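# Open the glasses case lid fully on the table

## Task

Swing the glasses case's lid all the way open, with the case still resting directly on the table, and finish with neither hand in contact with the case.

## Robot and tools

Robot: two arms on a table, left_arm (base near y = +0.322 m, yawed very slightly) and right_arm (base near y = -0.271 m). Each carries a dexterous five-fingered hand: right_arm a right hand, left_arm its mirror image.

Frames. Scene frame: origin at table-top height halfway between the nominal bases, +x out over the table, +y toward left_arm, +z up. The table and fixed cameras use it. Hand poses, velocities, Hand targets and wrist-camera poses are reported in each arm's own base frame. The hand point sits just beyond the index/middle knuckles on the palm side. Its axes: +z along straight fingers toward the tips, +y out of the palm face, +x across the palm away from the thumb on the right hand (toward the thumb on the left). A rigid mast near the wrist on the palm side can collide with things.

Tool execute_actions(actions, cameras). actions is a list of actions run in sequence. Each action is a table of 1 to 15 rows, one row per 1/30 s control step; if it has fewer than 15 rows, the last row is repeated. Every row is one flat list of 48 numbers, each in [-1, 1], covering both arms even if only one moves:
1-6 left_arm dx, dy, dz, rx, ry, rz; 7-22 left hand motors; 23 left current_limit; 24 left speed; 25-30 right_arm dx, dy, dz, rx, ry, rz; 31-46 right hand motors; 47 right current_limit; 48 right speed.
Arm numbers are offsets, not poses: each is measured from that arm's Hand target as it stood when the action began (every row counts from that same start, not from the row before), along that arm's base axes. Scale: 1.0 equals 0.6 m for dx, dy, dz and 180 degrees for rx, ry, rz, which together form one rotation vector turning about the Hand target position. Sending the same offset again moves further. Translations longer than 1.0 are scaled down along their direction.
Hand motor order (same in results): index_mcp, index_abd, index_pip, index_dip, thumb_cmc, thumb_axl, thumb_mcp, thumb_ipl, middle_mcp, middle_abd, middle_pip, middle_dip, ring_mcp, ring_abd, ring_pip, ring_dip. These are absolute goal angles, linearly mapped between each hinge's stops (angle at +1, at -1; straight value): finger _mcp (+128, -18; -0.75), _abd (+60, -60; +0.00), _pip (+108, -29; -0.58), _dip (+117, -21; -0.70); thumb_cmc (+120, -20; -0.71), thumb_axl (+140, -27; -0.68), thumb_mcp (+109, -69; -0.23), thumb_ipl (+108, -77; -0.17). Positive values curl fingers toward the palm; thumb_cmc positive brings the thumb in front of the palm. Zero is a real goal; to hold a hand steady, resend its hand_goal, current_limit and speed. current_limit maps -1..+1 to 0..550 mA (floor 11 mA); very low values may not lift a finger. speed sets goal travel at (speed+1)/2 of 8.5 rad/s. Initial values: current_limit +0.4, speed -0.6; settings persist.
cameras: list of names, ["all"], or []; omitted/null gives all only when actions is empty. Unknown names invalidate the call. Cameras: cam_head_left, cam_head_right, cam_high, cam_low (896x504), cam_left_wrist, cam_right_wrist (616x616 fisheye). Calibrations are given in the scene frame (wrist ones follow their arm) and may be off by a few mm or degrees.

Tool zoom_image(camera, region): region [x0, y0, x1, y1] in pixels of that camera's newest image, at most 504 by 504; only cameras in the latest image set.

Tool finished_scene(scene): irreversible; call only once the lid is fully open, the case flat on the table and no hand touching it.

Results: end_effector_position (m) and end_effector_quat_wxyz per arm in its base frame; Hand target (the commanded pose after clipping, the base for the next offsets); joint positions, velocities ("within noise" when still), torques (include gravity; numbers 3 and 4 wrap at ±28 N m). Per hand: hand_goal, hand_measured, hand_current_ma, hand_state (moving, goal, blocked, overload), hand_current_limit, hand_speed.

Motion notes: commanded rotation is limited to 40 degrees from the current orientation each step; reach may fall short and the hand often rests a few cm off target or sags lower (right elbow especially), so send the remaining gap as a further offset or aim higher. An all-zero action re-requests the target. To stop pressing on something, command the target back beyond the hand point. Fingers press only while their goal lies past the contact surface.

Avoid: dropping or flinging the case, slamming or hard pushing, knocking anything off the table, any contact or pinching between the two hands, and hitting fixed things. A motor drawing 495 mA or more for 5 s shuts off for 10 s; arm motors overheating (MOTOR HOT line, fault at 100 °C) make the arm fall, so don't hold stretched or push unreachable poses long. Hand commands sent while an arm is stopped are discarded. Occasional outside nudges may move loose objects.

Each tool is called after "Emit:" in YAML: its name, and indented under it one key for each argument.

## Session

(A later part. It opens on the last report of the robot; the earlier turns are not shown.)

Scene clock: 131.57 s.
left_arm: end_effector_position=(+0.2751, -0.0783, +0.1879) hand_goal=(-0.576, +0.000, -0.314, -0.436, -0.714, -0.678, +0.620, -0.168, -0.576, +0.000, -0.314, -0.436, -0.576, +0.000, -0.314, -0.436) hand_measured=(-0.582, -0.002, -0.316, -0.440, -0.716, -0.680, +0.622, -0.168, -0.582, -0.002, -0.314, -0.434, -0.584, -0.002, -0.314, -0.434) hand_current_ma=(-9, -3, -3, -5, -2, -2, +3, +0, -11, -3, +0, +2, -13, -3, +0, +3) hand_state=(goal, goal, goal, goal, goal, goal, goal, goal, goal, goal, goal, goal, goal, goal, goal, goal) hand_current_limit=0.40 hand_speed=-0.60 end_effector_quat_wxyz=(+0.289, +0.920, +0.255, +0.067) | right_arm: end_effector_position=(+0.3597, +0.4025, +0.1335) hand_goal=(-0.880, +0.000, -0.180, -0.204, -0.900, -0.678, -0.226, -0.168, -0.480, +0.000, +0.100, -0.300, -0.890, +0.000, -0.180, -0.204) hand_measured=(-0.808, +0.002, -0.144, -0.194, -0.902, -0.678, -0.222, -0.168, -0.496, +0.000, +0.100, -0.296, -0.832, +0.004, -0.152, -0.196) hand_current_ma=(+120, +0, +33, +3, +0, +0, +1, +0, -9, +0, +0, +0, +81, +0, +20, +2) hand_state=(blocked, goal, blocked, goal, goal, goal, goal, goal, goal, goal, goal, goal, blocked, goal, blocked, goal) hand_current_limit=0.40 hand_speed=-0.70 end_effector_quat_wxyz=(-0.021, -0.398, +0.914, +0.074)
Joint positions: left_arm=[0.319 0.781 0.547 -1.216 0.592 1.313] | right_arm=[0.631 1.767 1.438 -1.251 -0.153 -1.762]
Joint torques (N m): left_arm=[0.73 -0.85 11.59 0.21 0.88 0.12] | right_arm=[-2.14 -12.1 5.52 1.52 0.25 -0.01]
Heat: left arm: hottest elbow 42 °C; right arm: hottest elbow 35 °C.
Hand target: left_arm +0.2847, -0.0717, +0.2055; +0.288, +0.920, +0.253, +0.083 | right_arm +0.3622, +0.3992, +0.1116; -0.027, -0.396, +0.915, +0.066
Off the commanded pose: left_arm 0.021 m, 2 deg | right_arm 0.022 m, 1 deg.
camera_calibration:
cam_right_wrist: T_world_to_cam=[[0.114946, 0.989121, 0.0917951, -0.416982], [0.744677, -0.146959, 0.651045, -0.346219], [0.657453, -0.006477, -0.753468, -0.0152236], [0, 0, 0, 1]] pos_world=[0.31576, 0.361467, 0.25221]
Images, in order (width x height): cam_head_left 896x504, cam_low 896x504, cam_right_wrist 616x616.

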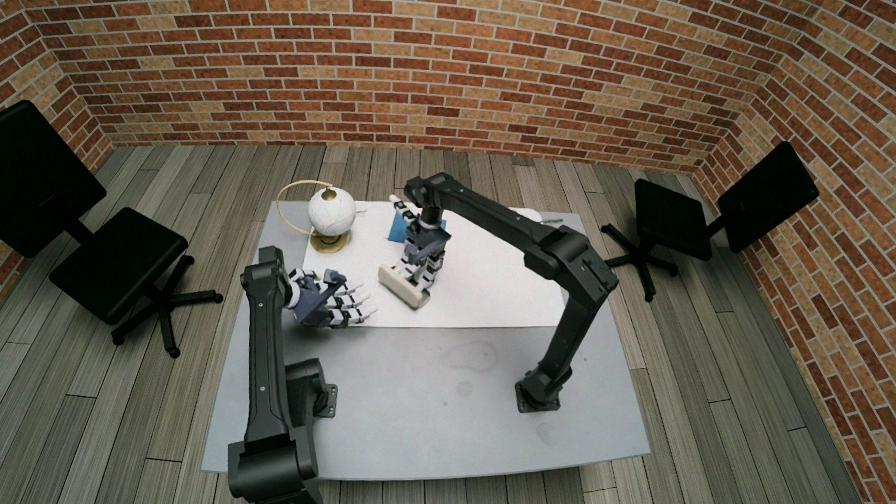

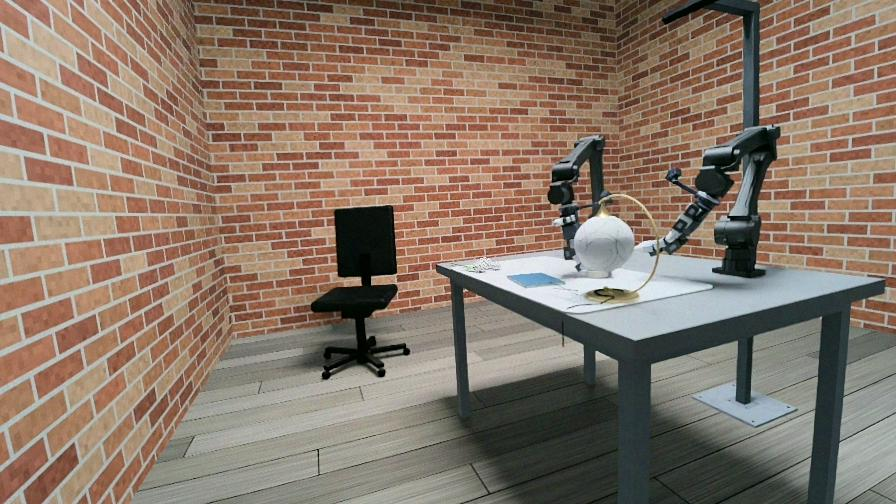

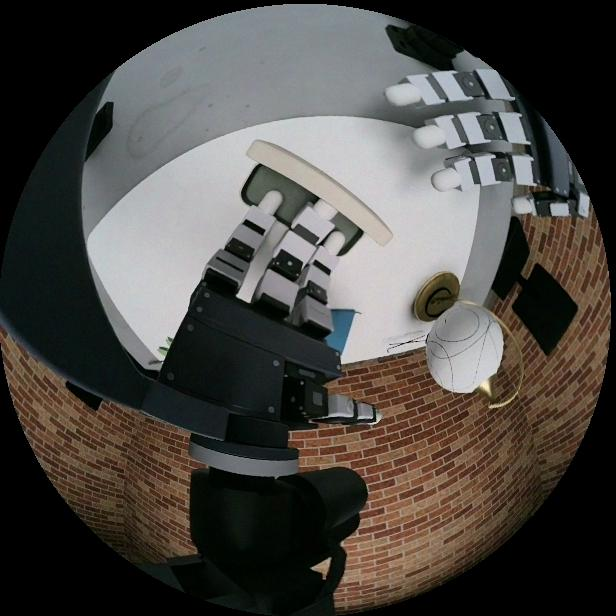

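Emit:
execute_actions:
  actions:
    - [[0,0,0.0,0,0,0,-0.575,0,-0.314,-0.435,-0.714,-0.678,0.62,-0.168,-0.575,0,-0.314,-0.435,-0.575,0,-0.314,-0.435,0.4,-0.6,0,0,0,0,0,0,-0.89,0,-0.18,-0.203,-0.9,-0.678,-0.226,-0.168,-0.43,0,0.04,-0.36,-0.9,0,-0.18,-0.203,0.4,-0.7]]
    - [[0,0,0.0,0,0,0,-0.575,0,-0.314,-0.435,-0.714,-0.678,0.62,-0.168,-0.575,0,-0.314,-0.435,-0.575,0,-0.314,-0.435,0.4,-0.6,0,0,0,0,0,0,-0.9,0,-0.18,-0.203,-0.9,-0.678,-0.226,-0.168,-0.37,0,-0.03,-0.42,-0.91,0,-0.18,-0.203,0.4,-0.7]]
  cameras: ["cam_right_wrist","cam_low","cam_head_left"]

Emit:
zoom_image:
  camera: "cam_right_wrist"
  region: [230, 60, 430, 260]

Emit:
zoom_image:
  camera: "cam_head_left"
  region: [350, 230, 470, 330]

Scene clock: 133.00 s.
left_arm: end_effector_position=(+0.2751, -0.0783, +0.1879) hand_goal=(-0.576, +0.000, -0.314, -0.436, -0.714, -0.678, +0.620, -0.168, -0.576, +0.000, -0.314, -0.436, -0.576, +0.000, -0.314, -0.436) hand_measured=(-0.582, -0.002, -0.316, -0.440, -0.716, -0.680, +0.622, -0.168, -0.582, -0.002, -0.314, -0.434, -0.584, -0.002, -0.314, -0.434) hand_current_ma=(-9, -3, -3, -5, -2, -2, +3, +0, -11, -3, +0, +2, -13, -3, +0, +3) hand_state=(goal, goal, goal, goal, goal, goal, goal, goal, goal, goal, goal, goal, goal, goal, goal, goal) hand_current_limit=0.40 hand_speed=-0.60 end_effector_quat_wxyz=(+0.289, +0.920, +0.255, +0.067) | right_arm: end_effector_position=(+0.3595, +0.4029, +0.1340) hand_goal=(-0.900, +0.000, -0.180, -0.204, -0.900, -0.678, -0.226, -0.168, -0.370, +0.000, -0.030, -0.420, -0.910, +0.000, -0.180, -0.204) hand_measured=(-0.840, +0.002, -0.144, -0.194, -0.902, -0.678, -0.222, -0.168, -0.380, +0.000, -0.028, -0.414, -0.864, +0.004, -0.152, -0.196) hand_current_ma=(+87, +0, +33, +4, +0, +0, +1, +0, -4, +0, +0, +1, +54, +1, +20, +2) hand_state=(blocked, goal, blocked, goal, goal, goal, goal, goal, goal, goal, goal, goal, blocked, goal, blocked, goal) hand_current_limit=0.40 hand_speed=-0.70 end_effector_quat_wxyz=(-0.021, -0.398, +0.914, +0.075)
Joint positions: left_arm=[0.319 0.781 0.547 -1.216 0.592 1.313] | right_arm=[0.631 1.766 1.438 -1.25 -0.156 -1.762]
Joint torques (N m): left_arm=[2.02 -1.96 11.66 -0.01 0.86 0.19] | right_arm=[-2.08 -11.99 5.53 1.52 0.33 -0.02]
Heat: left arm: hottest elbow 42 °C; right arm: hottest elbow 35 °C.
Hand target: left_arm +0.2847, -0.0717, +0.2055; +0.288, +0.920, +0.253, +0.083 | right_arm +0.3622, +0.3992, +0.1115; -0.027, -0.396, +0.915, +0.066
Off the commanded pose: left_arm 0.021 m, 2 deg | right_arm 0.023 m, 1 deg.
camera_calibration:
cam_right_wrist: T_world_to_cam=[[0.115008, 0.988879, 0.0942987, -0.417698], [0.74527, -0.148657, 0.64998, -0.345832], [0.65677, -0.0044747, -0.754078, -0.0151969], [0, 0, 0, 1]] pos_world=[0.315758, 0.361574, 0.252713]
Images, in order (width x height): cam_head_left 896x504, cam_low 896x504, cam_right_wrist 616x616.

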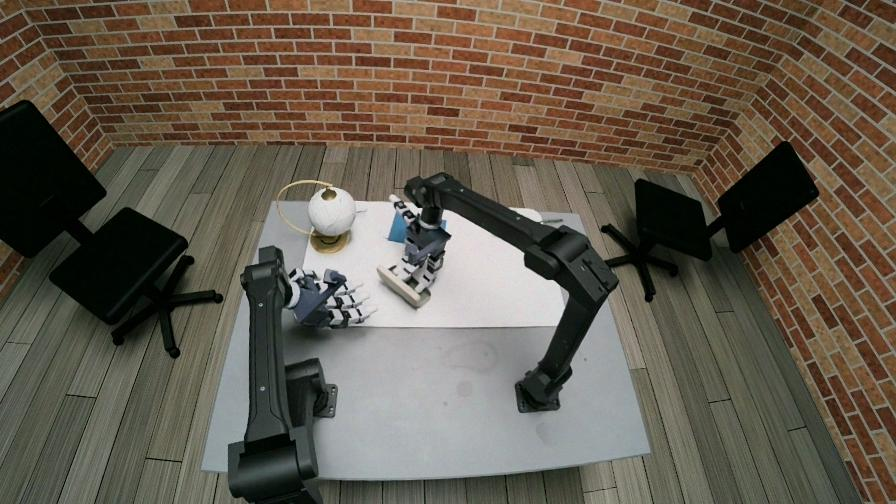

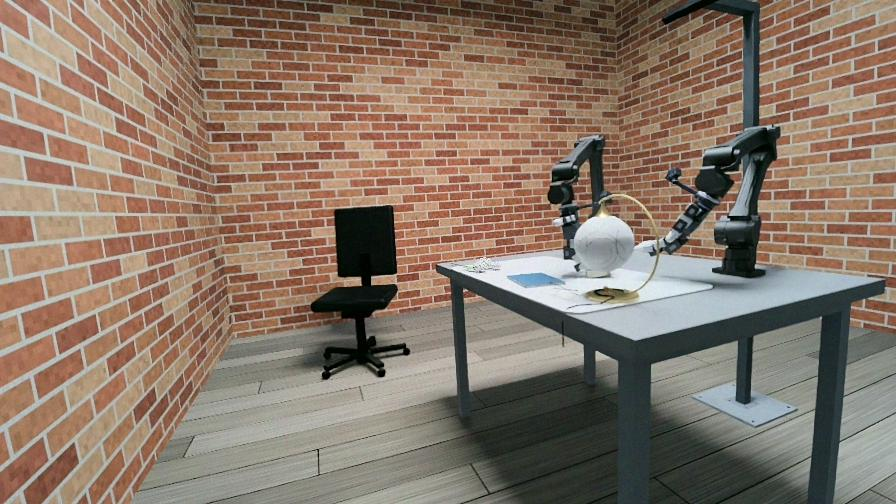

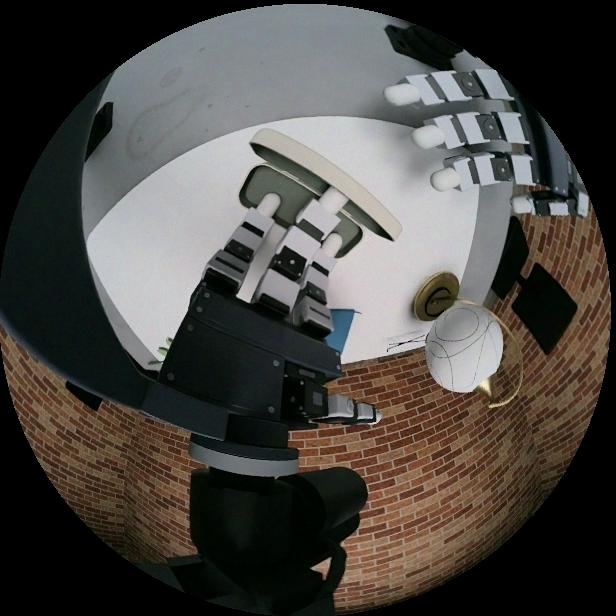

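Scaled by 2.520 from the camera's 616x616 image, which has a finer 880x880 frame.

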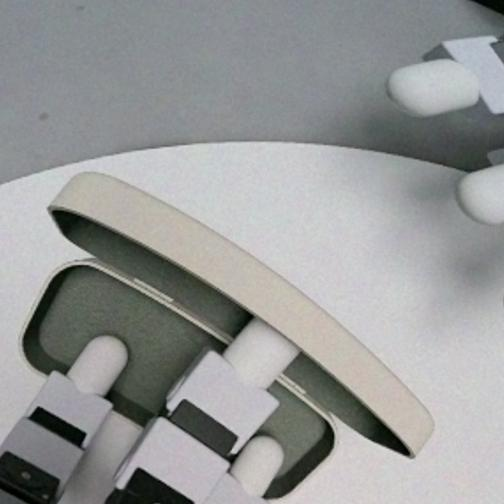

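Scaled by 4.200.

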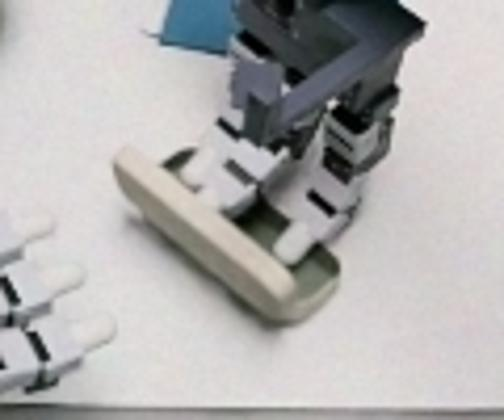

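Emit:
execute_actions:
  actions:
    - [[0,0,0.0,0,0,0,-0.575,0,-0.314,-0.435,-0.714,-0.678,0.62,-0.168,-0.575,0,-0.314,-0.435,-0.575,0,-0.314,-0.435,0.4,-0.6,0,0,0,0,0,0,-0.92,0,-0.18,-0.203,-0.9,-0.678,-0.226,-0.168,-0.31,0,-0.10,-0.48,-0.93,0,-0.18,-0.203,0.4,-0.7]]
    - [[0,0,0.0,0,0,0,-0.575,0,-0.314,-0.435,-0.714,-0.678,0.62,-0.168,-0.575,0,-0.314,-0.435,-0.575,0,-0.314,-0.435,0.4,-0.6,0,0,0,0,0,0,-0.94,0,-0.2,-0.203,-0.9,-0.678,-0.226,-0.168,-0.25,0,-0.17,-0.53,-0.95,0,-0.2,-0.203,0.4,-0.7]]
  cameras: ["cam_right_wrist","cam_low","cam_head_left"]

Emit:
zoom_image:
  camera: "cam_right_wrist"
  region: [230, 60, 430, 260]

Emit:
zoom_image:
  camera: "cam_head_left"
  region: [350, 230, 470, 330]

Scene clock: 134.40 s.
left_arm: end_effector_position=(+0.2751, -0.0783, +0.1879) hand_goal=(-0.576, +0.000, -0.314, -0.436, -0.714, -0.678, +0.620, -0.168, -0.576, +0.000, -0.314, -0.436, -0.576, +0.000, -0.314, -0.436) hand_measured=(-0.582, -0.002, -0.316, -0.440, -0.716, -0.680, +0.622, -0.168, -0.582, -0.002, -0.314, -0.434, -0.584, -0.002, -0.314, -0.434) hand_current_ma=(-9, -3, -3, -5, -2, -2, +3, +0, -11, -3, +0, +2, -13, -3, +0, +3) hand_state=(goal, goal, goal, goal, goal, goal, goal, goal, goal, goal, goal, goal, goal, goal, goal, goal) hand_current_limit=0.40 hand_speed=-0.60 end_effector_quat_wxyz=(+0.289, +0.920, +0.255, +0.067) | right_arm: end_effector_position=(+0.3592, +0.4034, +0.1348) hand_goal=(-0.940, +0.000, -0.200, -0.204, -0.900, -0.678, -0.226, -0.168, -0.250, +0.000, -0.170, -0.530, -0.950, +0.000, -0.200, -0.204) hand_measured=(-0.846, +0.004, -0.144, -0.192, -0.902, -0.678, -0.222, -0.168, -0.286, +0.000, -0.172, -0.528, -0.870, +0.006, -0.152, -0.194) hand_current_ma=(+191, +0, +71, +5, +0, +0, +1, +0, -35, +0, +0, +0, +147, +1, +53, +4) hand_state=(blocked, goal, blocked, goal, goal, goal, goal, goal, blocked, goal, goal, goal, blocked, goal, blocked, goal) hand_current_limit=0.40 hand_speed=-0.70 end_effector_quat_wxyz=(-0.021, -0.398, +0.914, +0.077)
Joint positions: left_arm=[0.319 0.781 0.547 -1.216 0.592 1.313] | right_arm=[0.631 1.765 1.438 -1.25 -0.16 -1.762]
Joint torques (N m): left_arm=[0.97 -1.08 11.43 0.12 0.86 0.19] | right_arm=[-2.02 -12.04 5.52 1.51 0.51 -0.01]
Heat: left arm: hottest elbow 42 °C; right arm: hottest elbow 35 °C.
Hand target: left_arm +0.2847, -0.0717, +0.2055; +0.288, +0.920, +0.253, +0.083 | right_arm +0.3622, +0.3992, +0.1116; -0.027, -0.396, +0.915, +0.066
Off the commanded pose: left_arm 0.021 m, 2 deg | right_arm 0.024 m, 2 deg.
camera_calibration:
cam_right_wrist: T_world_to_cam=[[0.115249, 0.98851, 0.097806, -0.418681], [0.746489, -0.151148, 0.648003, -0.345103], [0.655341, -0.00167077, -0.755332, -0.0147783], [0, 0, 0, 1]] pos_world=[0.315553, 0.361684, 0.253415]
Images, in order (width x height): cam_head_left 896x504, cam_low 896x504, cam_right_wrist 616x616.

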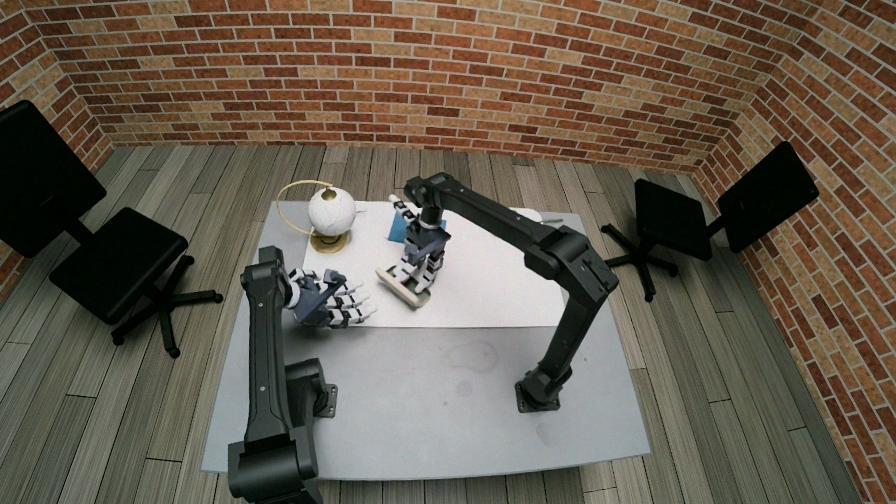

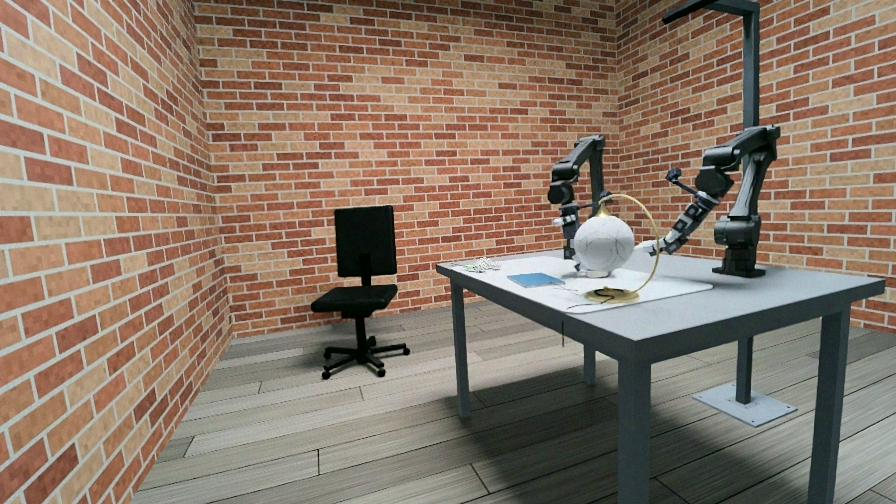

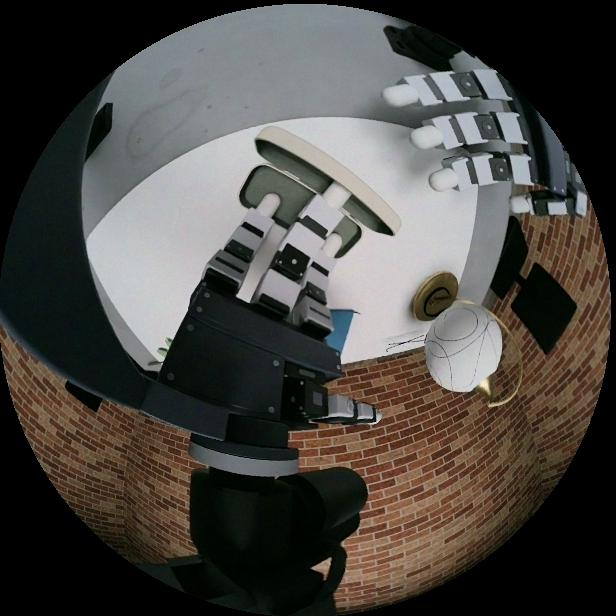

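Scaled by 2.520 from the camera's 616x616 image, which has a finer 880x880 frame.

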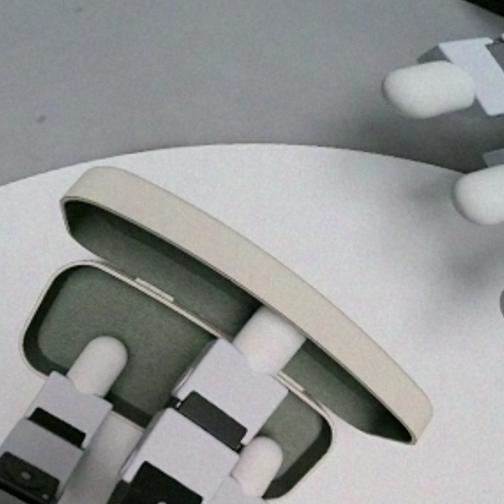

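Scaled by 4.200.

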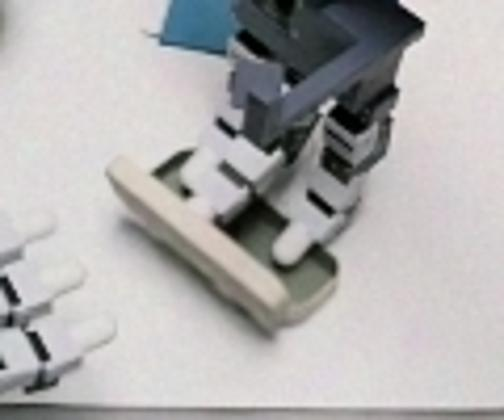

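Emit:
execute_actions:
  actions:
    - [[0,0,0.0,0,0,0,-0.575,0,-0.314,-0.435,-0.714,-0.678,0.62,-0.168,-0.575,0,-0.314,-0.435,-0.575,0,-0.314,-0.435,0.4,-0.6,0,0,0,0,0,0,-0.95,0,-0.22,-0.203,-0.9,-0.678,-0.226,-0.168,-0.2,0,-0.24,-0.57,-0.98,0,-0.22,-0.203,0.4,-0.7]]
    - [[0,0,0.0,0,0,0,-0.575,0,-0.314,-0.435,-0.714,-0.678,0.62,-0.168,-0.575,0,-0.314,-0.435,-0.575,0,-0.314,-0.435,0.4,-0.6,0,0,0,0,0,0,-0.95,0,-0.22,-0.203,-0.9,-0.678,-0.226,-0.168,-0.14,0,-0.31,-0.6,-1,0,-0.22,-0.203,0.4,-0.7]]
  cameras: ["cam_right_wrist","cam_low","cam_head_left"]

Emit:
zoom_image:
  camera: "cam_right_wrist"
  region: [230, 60, 430, 260]

Emit:
zoom_image:
  camera: "cam_head_left"
  region: [350, 230, 470, 330]

Emit:
zoom_image:
  camera: "cam_low"
  region: [560, 240, 640, 290]

Scene clock: 135.83 s.
left_arm: end_effector_position=(+0.2751, -0.0783, +0.1879) hand_goal=(-0.576, +0.000, -0.314, -0.436, -0.714, -0.678, +0.620, -0.168, -0.576, +0.000, -0.314, -0.436, -0.576, +0.000, -0.314, -0.436) hand_measured=(-0.582, -0.002, -0.316, -0.440, -0.716, -0.680, +0.622, -0.168, -0.582, -0.002, -0.314, -0.434, -0.584, -0.002, -0.314, -0.434) hand_current_ma=(-9, -3, -3, -5, -2, -2, +3, +0, -11, -3, +0, +2, -13, -3, +0, +3) hand_state=(goal, goal, goal, goal, goal, goal, goal, goal, goal, goal, goal, goal, goal, goal, goal, goal) hand_current_limit=0.40 hand_speed=-0.60 end_effector_quat_wxyz=(+0.289, +0.920, +0.255, +0.067) | right_arm: end_effector_position=(+0.3592, +0.4039, +0.1361) hand_goal=(-0.950, +0.000, -0.220, -0.204, -0.900, -0.678, -0.226, -0.168, -0.140, +0.000, -0.310, -0.600, -1.000, +0.000, -0.220, -0.204) hand_measured=(-0.854, +0.002, -0.158, -0.192, -0.902, -0.678, -0.222, -0.168, -0.204, +0.000, -0.320, -0.604, -0.888, +0.004, -0.152, -0.190) hand_current_ma=(+198, +0, +85, +5, +0, +0, +1, +0, -98, +0, -3, -1, +265, +1, +98, +6) hand_state=(blocked, goal, blocked, goal, goal, goal, goal, goal, blocked, goal, goal, goal, blocked, goal, blocked, goal) hand_current_limit=0.40 hand_speed=-0.70 end_effector_quat_wxyz=(-0.019, -0.398, +0.914, +0.079)
Joint positions: left_arm=[0.319 0.781 0.547 -1.216 0.592 1.313] | right_arm=[0.631 1.763 1.438 -1.249 -0.162 -1.762]
Joint torques (N m): left_arm=[0.85 -2.02 11.59 0.06 0.84 0.13] | right_arm=[-2.08 -11.93 5.53 1.48 0.6 -0.02]
Heat: left arm: hottest elbow 42 °C; right arm: hottest elbow 35 °C.
Hand target: left_arm +0.2847, -0.0717, +0.2055; +0.288, +0.920, +0.253, +0.083 | right_arm +0.3622, +0.3992, +0.1116; -0.027, -0.396, +0.915, +0.066
Off the commanded pose: left_arm 0.021 m, 2 deg | right_arm 0.025 m, 2 deg.
camera_calibration:
cam_right_wrist: T_world_to_cam=[[0.115038, 0.988127, 0.101844, -0.419601], [0.745573, -0.153637, 0.648473, -0.344614], [0.65642, 0.00133286, -0.754394, -0.015617], [0, 0, 0, 1]] pos_world=[0.315456, 0.361694, 0.254425]
Images, in order (width x height): cam_head_left 896x504, cam_low 896x504, cam_right_wrist 616x616.

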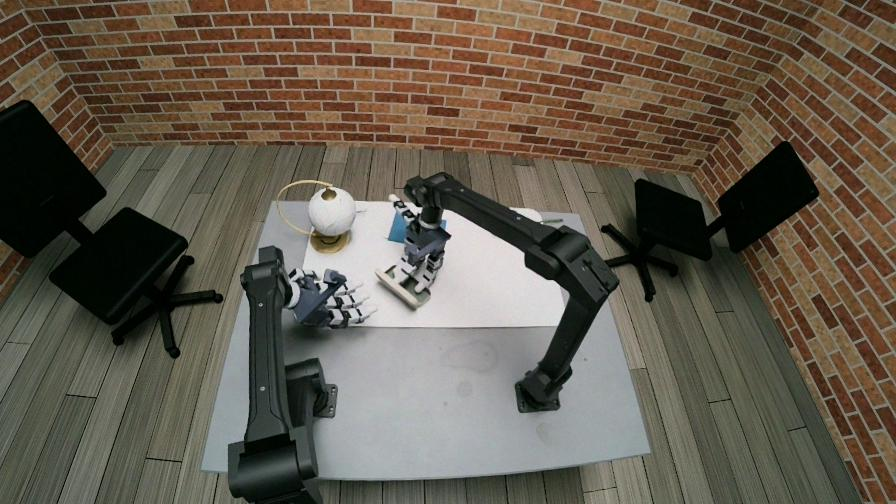

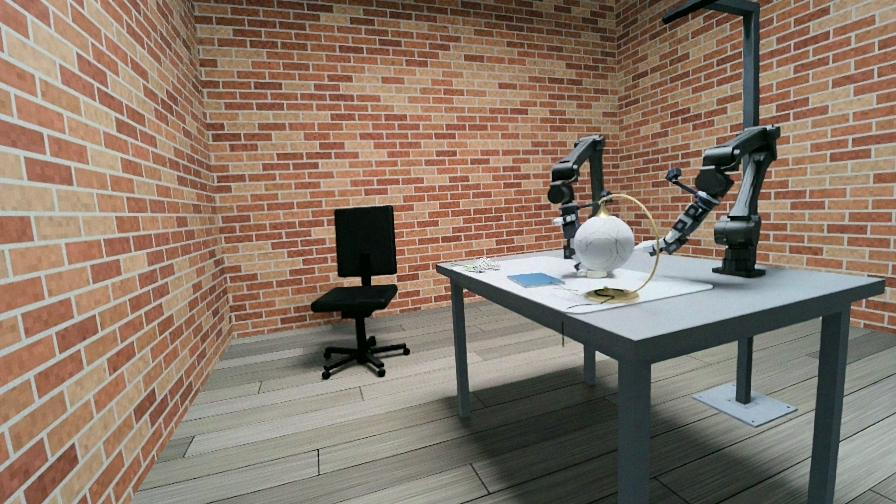

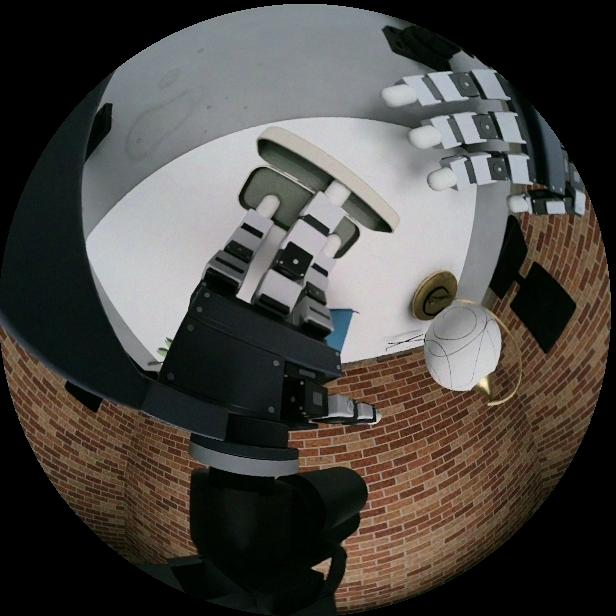

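Scaled by 2.520 from the camera's 616x616 image, which has a finer 880x880 frame.

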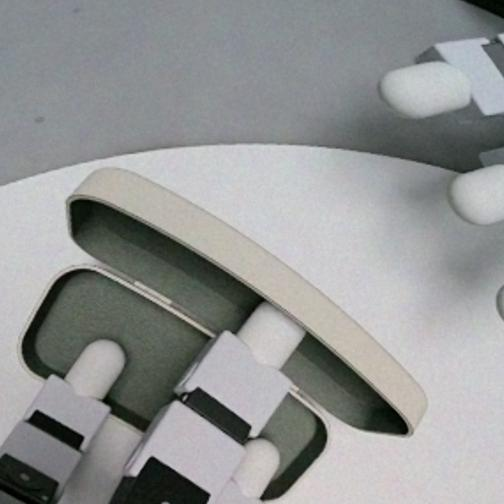

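Scaled by 4.200.

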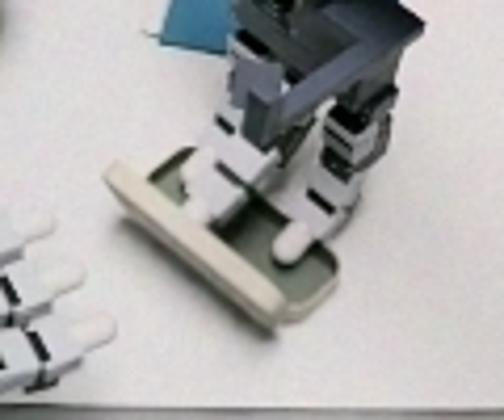

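Scaled by 6.300.

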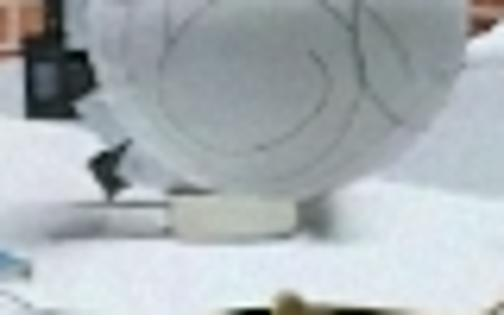

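Emit:
execute_actions:
  actions:
    - [[0,0,0.0,0,0,0,-0.575,0,-0.314,-0.435,-0.714,-0.678,0.62,-0.168,-0.575,0,-0.314,-0.435,-0.575,0,-0.314,-0.435,0.4,-0.6,0,0,0.02,0,0,0,-0.86,0,-0.1,-0.2,-0.9,-0.678,-0.226,-0.168,-0.26,0,-0.31,-0.6,-0.89,0,-0.1,-0.2,0.4,-0.6]]
    - [[0,0,0.0,0,0,0,-0.575,0,-0.314,-0.435,-0.714,-0.678,0.62,-0.168,-0.575,0,-0.314,-0.435,-0.575,0,-0.314,-0.435,0.4,-0.6,0,0,0.02,0,0,0,-0.87,0,0.05,-0.2,-0.9,-0.678,-0.226,-0.168,-0.35,0,-0.2,-0.6,-0.9,0,0.05,-0.2,0.4,-0.6]]
  cameras: ["cam_right_wrist","cam_head_left"]

Emit:
zoom_image:
  camera: "cam_right_wrist"
  region: [230, 60, 430, 260]

Emit:
zoom_image:
  camera: "cam_head_left"
  region: [350, 230, 470, 330]

Scene clock: 137.83 s.
left_arm: end_effector_position=(+0.2751, -0.0783, +0.1879) hand_goal=(-0.576, +0.000, -0.314, -0.436, -0.714, -0.678, +0.620, -0.168, -0.576, +0.000, -0.314, -0.436, -0.576, +0.000, -0.314, -0.436) hand_measured=(-0.582, -0.002, -0.316, -0.440, -0.716, -0.680, +0.622, -0.168, -0.582, -0.002, -0.314, -0.434, -0.584, -0.002, -0.314, -0.434) hand_current_ma=(-9, -3, -3, -5, -2, -2, +3, +0, -11, -3, +0, +2, -13, -3, +0, +3) hand_state=(goal, goal, goal, goal, goal, goal, goal, goal, goal, goal, goal, goal, goal, goal, goal, goal) hand_current_limit=0.40 hand_speed=-0.60 end_effector_quat_wxyz=(+0.289, +0.920, +0.255, +0.067) | right_arm: end_effector_position=(+0.3576, +0.3990, +0.1310) hand_goal=(-0.870, +0.000, +0.050, -0.200, -0.900, -0.678, -0.226, -0.168, -0.350, +0.000, -0.200, -0.600, -0.900, +0.000, +0.050, -0.200) hand_measured=(-0.868, -0.002, +0.048, -0.198, -0.902, -0.678, -0.222, -0.168, -0.354, +0.000, -0.206, -0.604, -0.898, +0.000, +0.044, -0.198) hand_current_ma=(+0, +0, +0, +0, +0, +0, +1, +0, -1, +0, -1, +0, +0, +0, -1, +0) hand_state=(goal, goal, goal, goal, goal, goal, goal, goal, goal, goal, goal, goal, goal, goal, goal, goal) hand_current_limit=0.40 hand_speed=-0.60 end_effector_quat_wxyz=(-0.029, -0.398, +0.915, +0.067)
Joint positions: left_arm=[0.319 0.781 0.547 -1.216 0.592 1.313] | right_arm=[0.631 1.769 1.438 -1.267 -0.144 -1.762]
Joint torques (N m): left_arm=[0.97 -0.97 11.51 0.05 0.85 0.14] | right_arm=[-2.08 -13.68 8.29 -0.21 -0.15 -0.01]
Heat: left arm: hottest elbow 43 °C; right arm: hottest elbow 35 °C.
Hand target: left_arm +0.2847, -0.0717, +0.2055; +0.288, +0.920, +0.253, +0.083 | right_arm +0.3622, +0.3993, +0.1355; -0.027, -0.396, +0.915, +0.066
Off the commanded pose: left_arm 0.021 m, 2 deg | right_arm 0.007 m, 0 deg.
camera_calibration:
cam_right_wrist: T_world_to_cam=[[0.115465, 0.990688, 0.0721428, -0.411409], [0.75084, -0.134598, 0.646624, -0.35009], [0.650313, -0.0204949, -0.75939, -0.0067199], [0, 0, 0, 1]] pos_world=[0.314735, 0.360319, 0.250954]
Images, in order (width x height): cam_head_left 896x504, cam_right_wrist 616x616.

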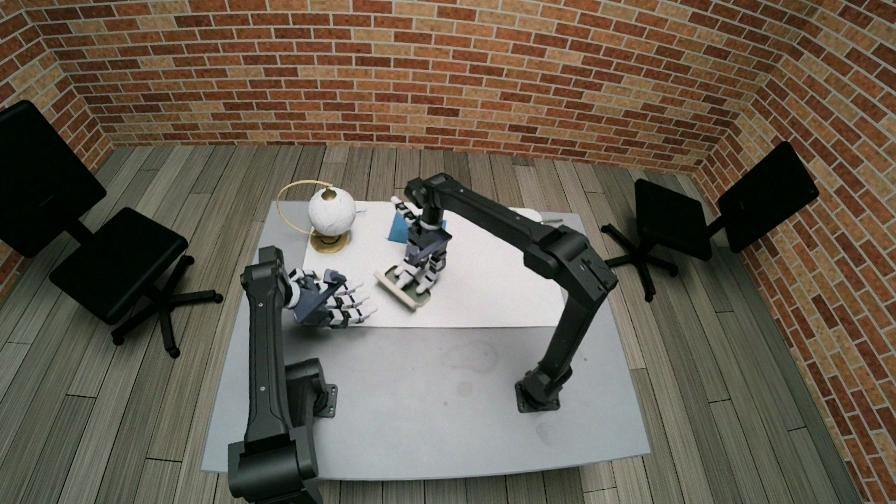

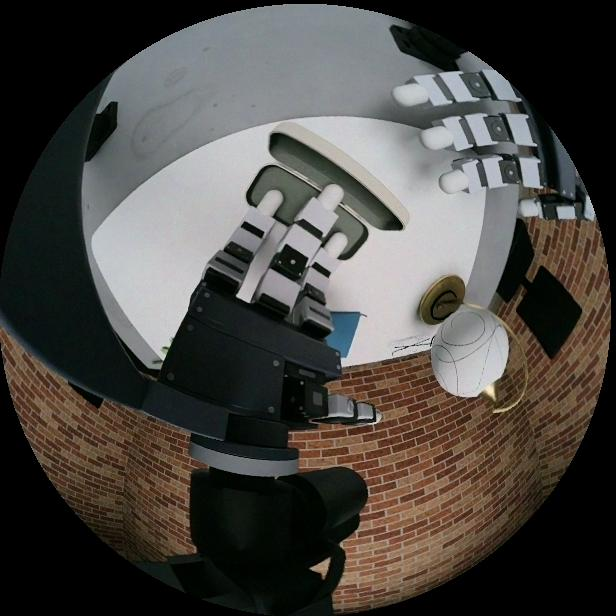

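Scaled by 2.520 from the camera's 616x616 image, which has a finer 880x880 frame.

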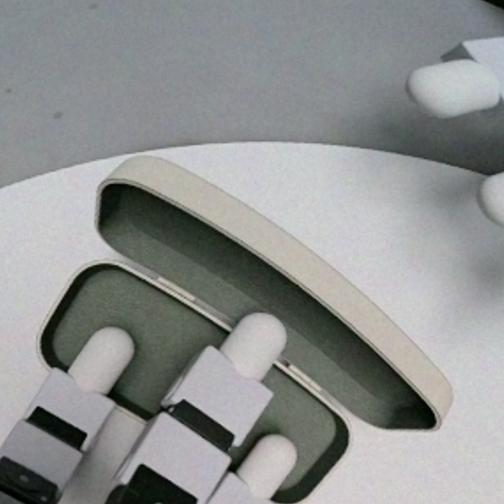

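Scaled by 4.200.

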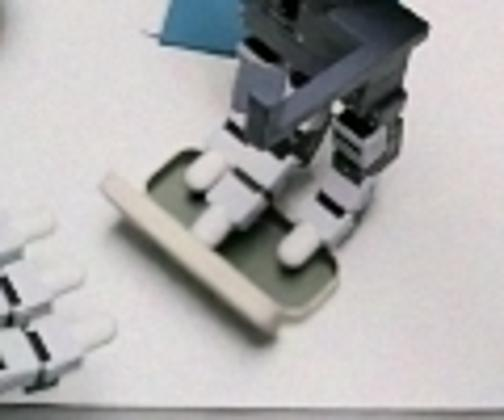

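Emit:
execute_actions:
  actions:
    - [[0,0,0.0,0,0,0,-0.575,0,-0.314,-0.435,-0.714,-0.678,0.62,-0.168,-0.575,0,-0.314,-0.435,-0.575,0,-0.314,-0.435,0.4,-0.6,-0.03,0.032,0.00,0,0,0,-0.9,0,0.0,-0.2,-0.9,-0.678,-0.226,-0.168,-0.4,0,-0.15,-0.6,-0.92,0,0.0,-0.2,0.4,-0.6]]
    - [[0,0,0.0,0,0,0,-0.575,0,-0.314,-0.435,-0.714,-0.678,0.62,-0.168,-0.575,0,-0.314,-0.435,-0.575,0,-0.314,-0.435,0.4,-0.6,0,0,0,0,0,0,-0.94,0,-0.08,-0.18,-0.9,-0.678,-0.226,-0.168,-0.4,0,-0.15,-0.6,-0.95,0,-0.08,-0.18,0.4,-0.6]]
  cameras: ["cam_right_wrist","cam_head_left"]

Emit:
zoom_image:
  camera: "cam_right_wrist"
  region: [230, 60, 430, 260]

Emit:
zoom_image:
  camera: "cam_head_left"
  region: [350, 230, 470, 330]

Scene clock: 139.30 s.
left_arm: end_effector_position=(+0.2751, -0.0783, +0.1879) hand_goal=(-0.576, +0.000, -0.314, -0.436, -0.714, -0.678, +0.620, -0.168, -0.576, +0.000, -0.314, -0.436, -0.576, +0.000, -0.314, -0.436) hand_measured=(-0.582, -0.002, -0.316, -0.440, -0.716, -0.680, +0.622, -0.168, -0.582, -0.002, -0.314, -0.434, -0.584, -0.002, -0.314, -0.434) hand_current_ma=(-9, -3, -3, -5, -2, -2, +3, +0, -11, -3, +0, +2, -13, -3, +0, +3) hand_state=(goal, goal, goal, goal, goal, goal, goal, goal, goal, goal, goal, goal, goal, goal, goal, goal) hand_current_limit=0.40 hand_speed=-0.60 end_effector_quat_wxyz=(+0.289, +0.920, +0.255, +0.067) | right_arm: end_effector_position=(+0.3452, +0.4140, +0.1354) hand_goal=(-0.940, +0.000, -0.080, -0.180, -0.900, -0.678, -0.226, -0.168, -0.400, +0.000, -0.150, -0.600, -0.950, +0.000, -0.080, -0.180) hand_measured=(-0.906, -0.002, -0.044, -0.172, -0.902, -0.678, -0.222, -0.168, -0.404, +0.000, -0.156, -0.604, -0.946, +0.000, -0.078, -0.184) hand_current_ma=(+33, +0, +32, +2, +0, +0, +1, +0, -1, +0, -1, +0, +0, +0, +0, +0) hand_state=(blocked, goal, blocked, goal, goal, goal, goal, goal, goal, goal, goal, goal, goal, goal, goal, goal) hand_current_limit=0.40 hand_speed=-0.60 end_effector_quat_wxyz=(-0.028, -0.398, +0.914, +0.069)
Joint positions: left_arm=[0.319 0.781 0.547 -1.216 0.592 1.313] | right_arm=[0.667 1.761 1.438 -1.267 -0.147 -1.726]
Joint torques (N m): left_arm=[0.26 -1.32 11.52 0.02 0.77 0.14] | right_arm=[-0.91 -13.63 7.54 0.25 -0.03 0.14]
Heat: left arm: hottest elbow 43 °C; right arm: hottest elbow 35 °C.
Hand target: left_arm +0.2847, -0.0717, +0.2055; +0.288, +0.920, +0.253, +0.083 | right_arm +0.3442, +0.4185, +0.1356; -0.027, -0.396, +0.915, +0.066
Off the commanded pose: left_arm 0.021 m, 2 deg | right_arm 0.005 m, 0 deg.
camera_calibration:
cam_right_wrist: T_world_to_cam=[[0.115542, 0.990375, 0.0762022, -0.425499], [0.750554, -0.137298, 0.646388, -0.340403], [0.650629, -0.0174913, -0.759194, 0.00356293], [0, 0, 0, 1]] pos_world=[0.302336, 0.374729, 0.255162]
Images, in order (width x height): cam_head_left 896x504, cam_right_wrist 616x616.

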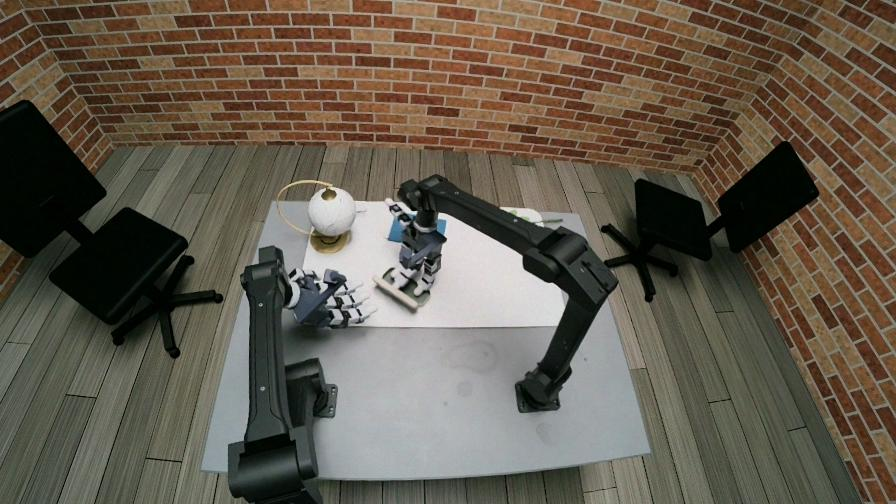

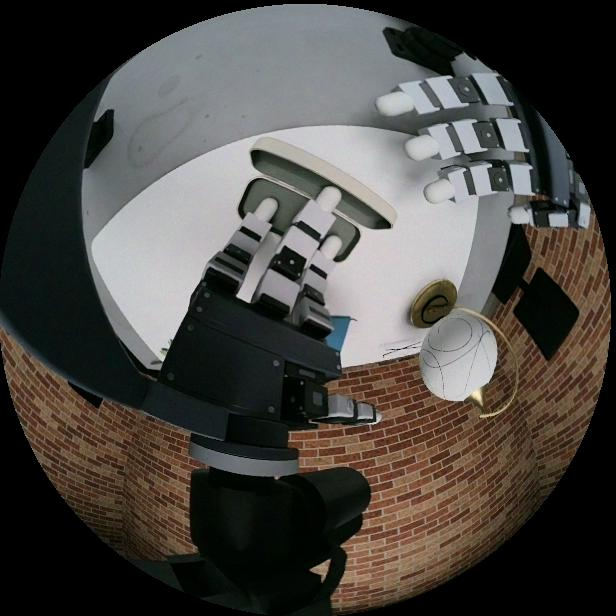

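Scaled by 2.520 from the camera's 616x616 image, which has a finer 880x880 frame.

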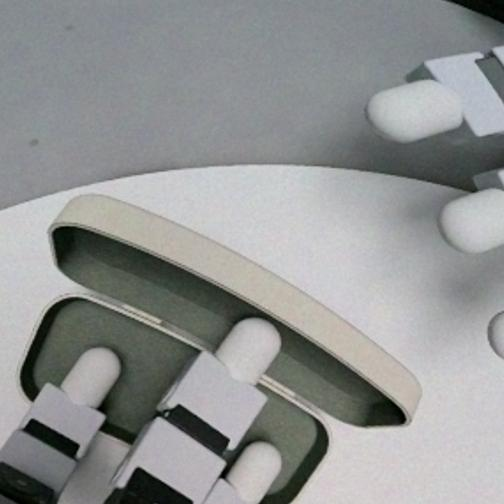

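Scaled by 4.200.

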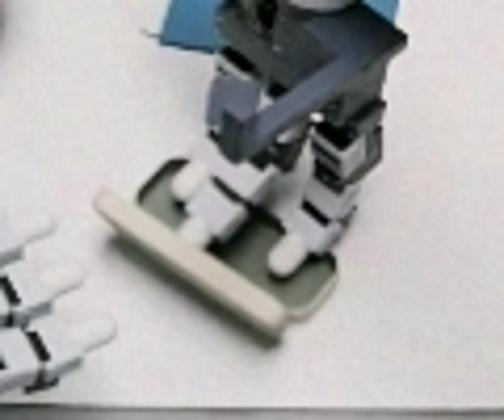

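Emit:
execute_actions:
  actions:
    - [[0,0,0.0,0,0,0,-0.575,0,-0.314,-0.435,-0.714,-0.678,0.62,-0.168,-0.575,0,-0.314,-0.435,-0.575,0,-0.314,-0.435,0.4,-0.6,0,0,-0.03,0,0,0,-0.96,0,-0.10,-0.18,-0.9,-0.678,-0.226,-0.168,-0.47,0,-0.05,-0.4,-0.98,0,-0.16,-0.18,0.4,-0.6]]
    - [[0,0,0.0,0,0,0,-0.575,0,-0.314,-0.435,-0.714,-0.678,0.62,-0.168,-0.575,0,-0.314,-0.435,-0.575,0,-0.314,-0.435,0.4,-0.6,0,0,0,0,0,0,-0.98,0,-0.13,-0.18,-0.9,-0.678,-0.226,-0.168,-0.52,0,-0.0,-0.28,-1,0,-0.18,-0.18,0.4,-0.6]]
  cameras: ["cam_right_wrist","cam_head_left"]

Emit:
zoom_image:
  camera: "cam_right_wrist"
  region: [230, 60, 430, 260]

Emit:
zoom_image:
  camera: "cam_head_left"
  region: [350, 230, 470, 330]

Scene clock: 140.80 s.
left_arm: end_effector_position=(+0.2751, -0.0783, +0.1879) hand_goal=(-0.576, +0.000, -0.314, -0.436, -0.714, -0.678, +0.620, -0.168, -0.576, +0.000, -0.314, -0.436, -0.576, +0.000, -0.314, -0.436) hand_measured=(-0.582, -0.002, -0.316, -0.440, -0.716, -0.680, +0.622, -0.168, -0.582, -0.002, -0.314, -0.434, -0.584, -0.002, -0.314, -0.434) hand_current_ma=(-9, -3, -3, -5, -2, -2, +3, +0, -11, -3, +0, +2, -13, -3, +0, +3) hand_state=(goal, goal, goal, goal, goal, goal, goal, goal, goal, goal, goal, goal, goal, goal, goal, goal) hand_current_limit=0.40 hand_speed=-0.60 end_effector_quat_wxyz=(+0.289, +0.920, +0.255, +0.067) | right_arm: end_effector_position=(+0.3451, +0.4171, +0.1363) hand_goal=(-0.980, +0.000, -0.130, -0.180, -0.900, -0.678, -0.226, -0.168, -0.520, +0.000, +0.000, -0.280, -1.000, +0.000, -0.180, -0.180) hand_measured=(-0.926, +0.002, -0.080, -0.170, -0.902, -0.678, -0.222, -0.168, -0.522, +0.000, -0.006, -0.284, -0.972, -0.002, -0.152, -0.178) hand_current_ma=(+72, +0, +55, +3, +0, +0, +1, +0, +0, +0, -1, +0, +24, +0, +21, +0) hand_state=(blocked, goal, blocked, goal, goal, goal, goal, goal, goal, goal, goal, goal, blocked, goal, blocked, goal) hand_current_limit=0.40 hand_speed=-0.60 end_effector_quat_wxyz=(-0.021, -0.400, +0.913, +0.073)
Joint positions: left_arm=[0.319 0.781 0.547 -1.216 0.592 1.313] | right_arm=[0.671 1.758 1.435 -1.251 -0.152 -1.726]
Joint torques (N m): left_arm=[0.26 -1.85 11.59 0.32 0.82 0.15] | right_arm=[-1.26 -12.28 5.64 1.44 0.17 0.14]
Heat: left arm: hottest elbow 43 °C; right arm: hottest elbow 35 °C.
Hand target: left_arm +0.2847, -0.0717, +0.2055; +0.288, +0.920, +0.253, +0.083 | right_arm +0.3441, +0.4184, +0.1176; -0.027, -0.396, +0.915, +0.066
Off the commanded pose: left_arm 0.021 m, 2 deg | right_arm 0.019 m, 1 deg.
camera_calibration:
cam_right_wrist: T_world_to_cam=[[0.111504, 0.989669, 0.0901179, -0.428878], [0.745111, -0.143263, 0.651372, -0.336821], [0.657553, -0.00548248, -0.753388, -0.0038989], [0, 0, 0, 1]] pos_world=[0.301354, 0.376172, 0.255108]
Images, in order (width x height): cam_head_left 896x504, cam_right_wrist 616x616.

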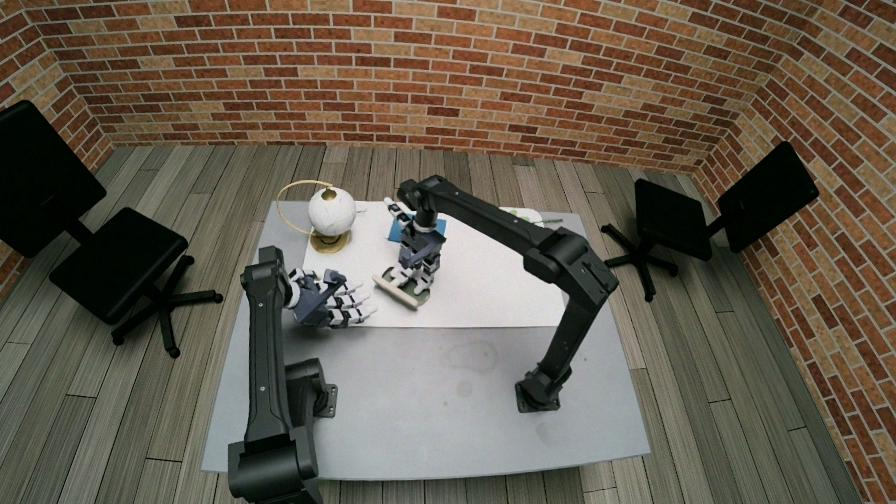

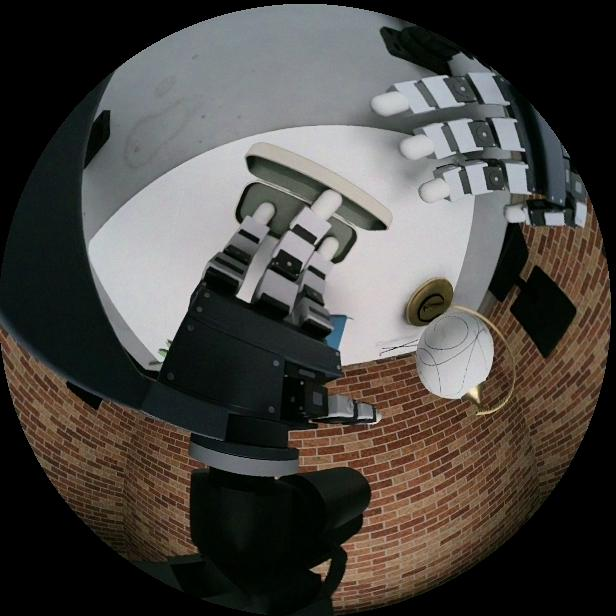

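Scaled by 2.520 from the camera's 616x616 image, which has a finer 880x880 frame.

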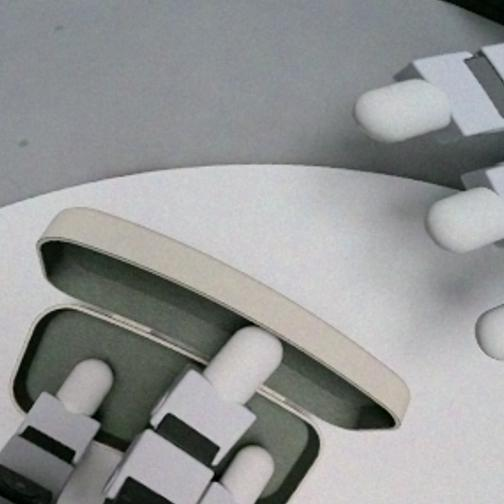

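Scaled by 4.200.

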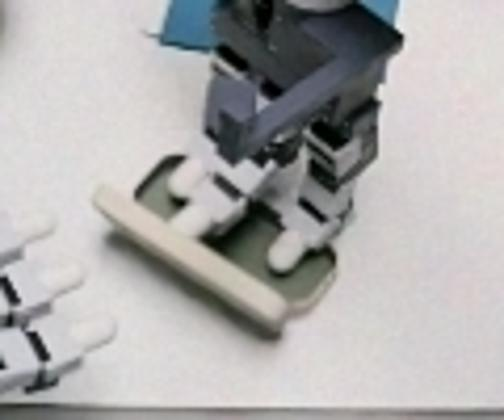

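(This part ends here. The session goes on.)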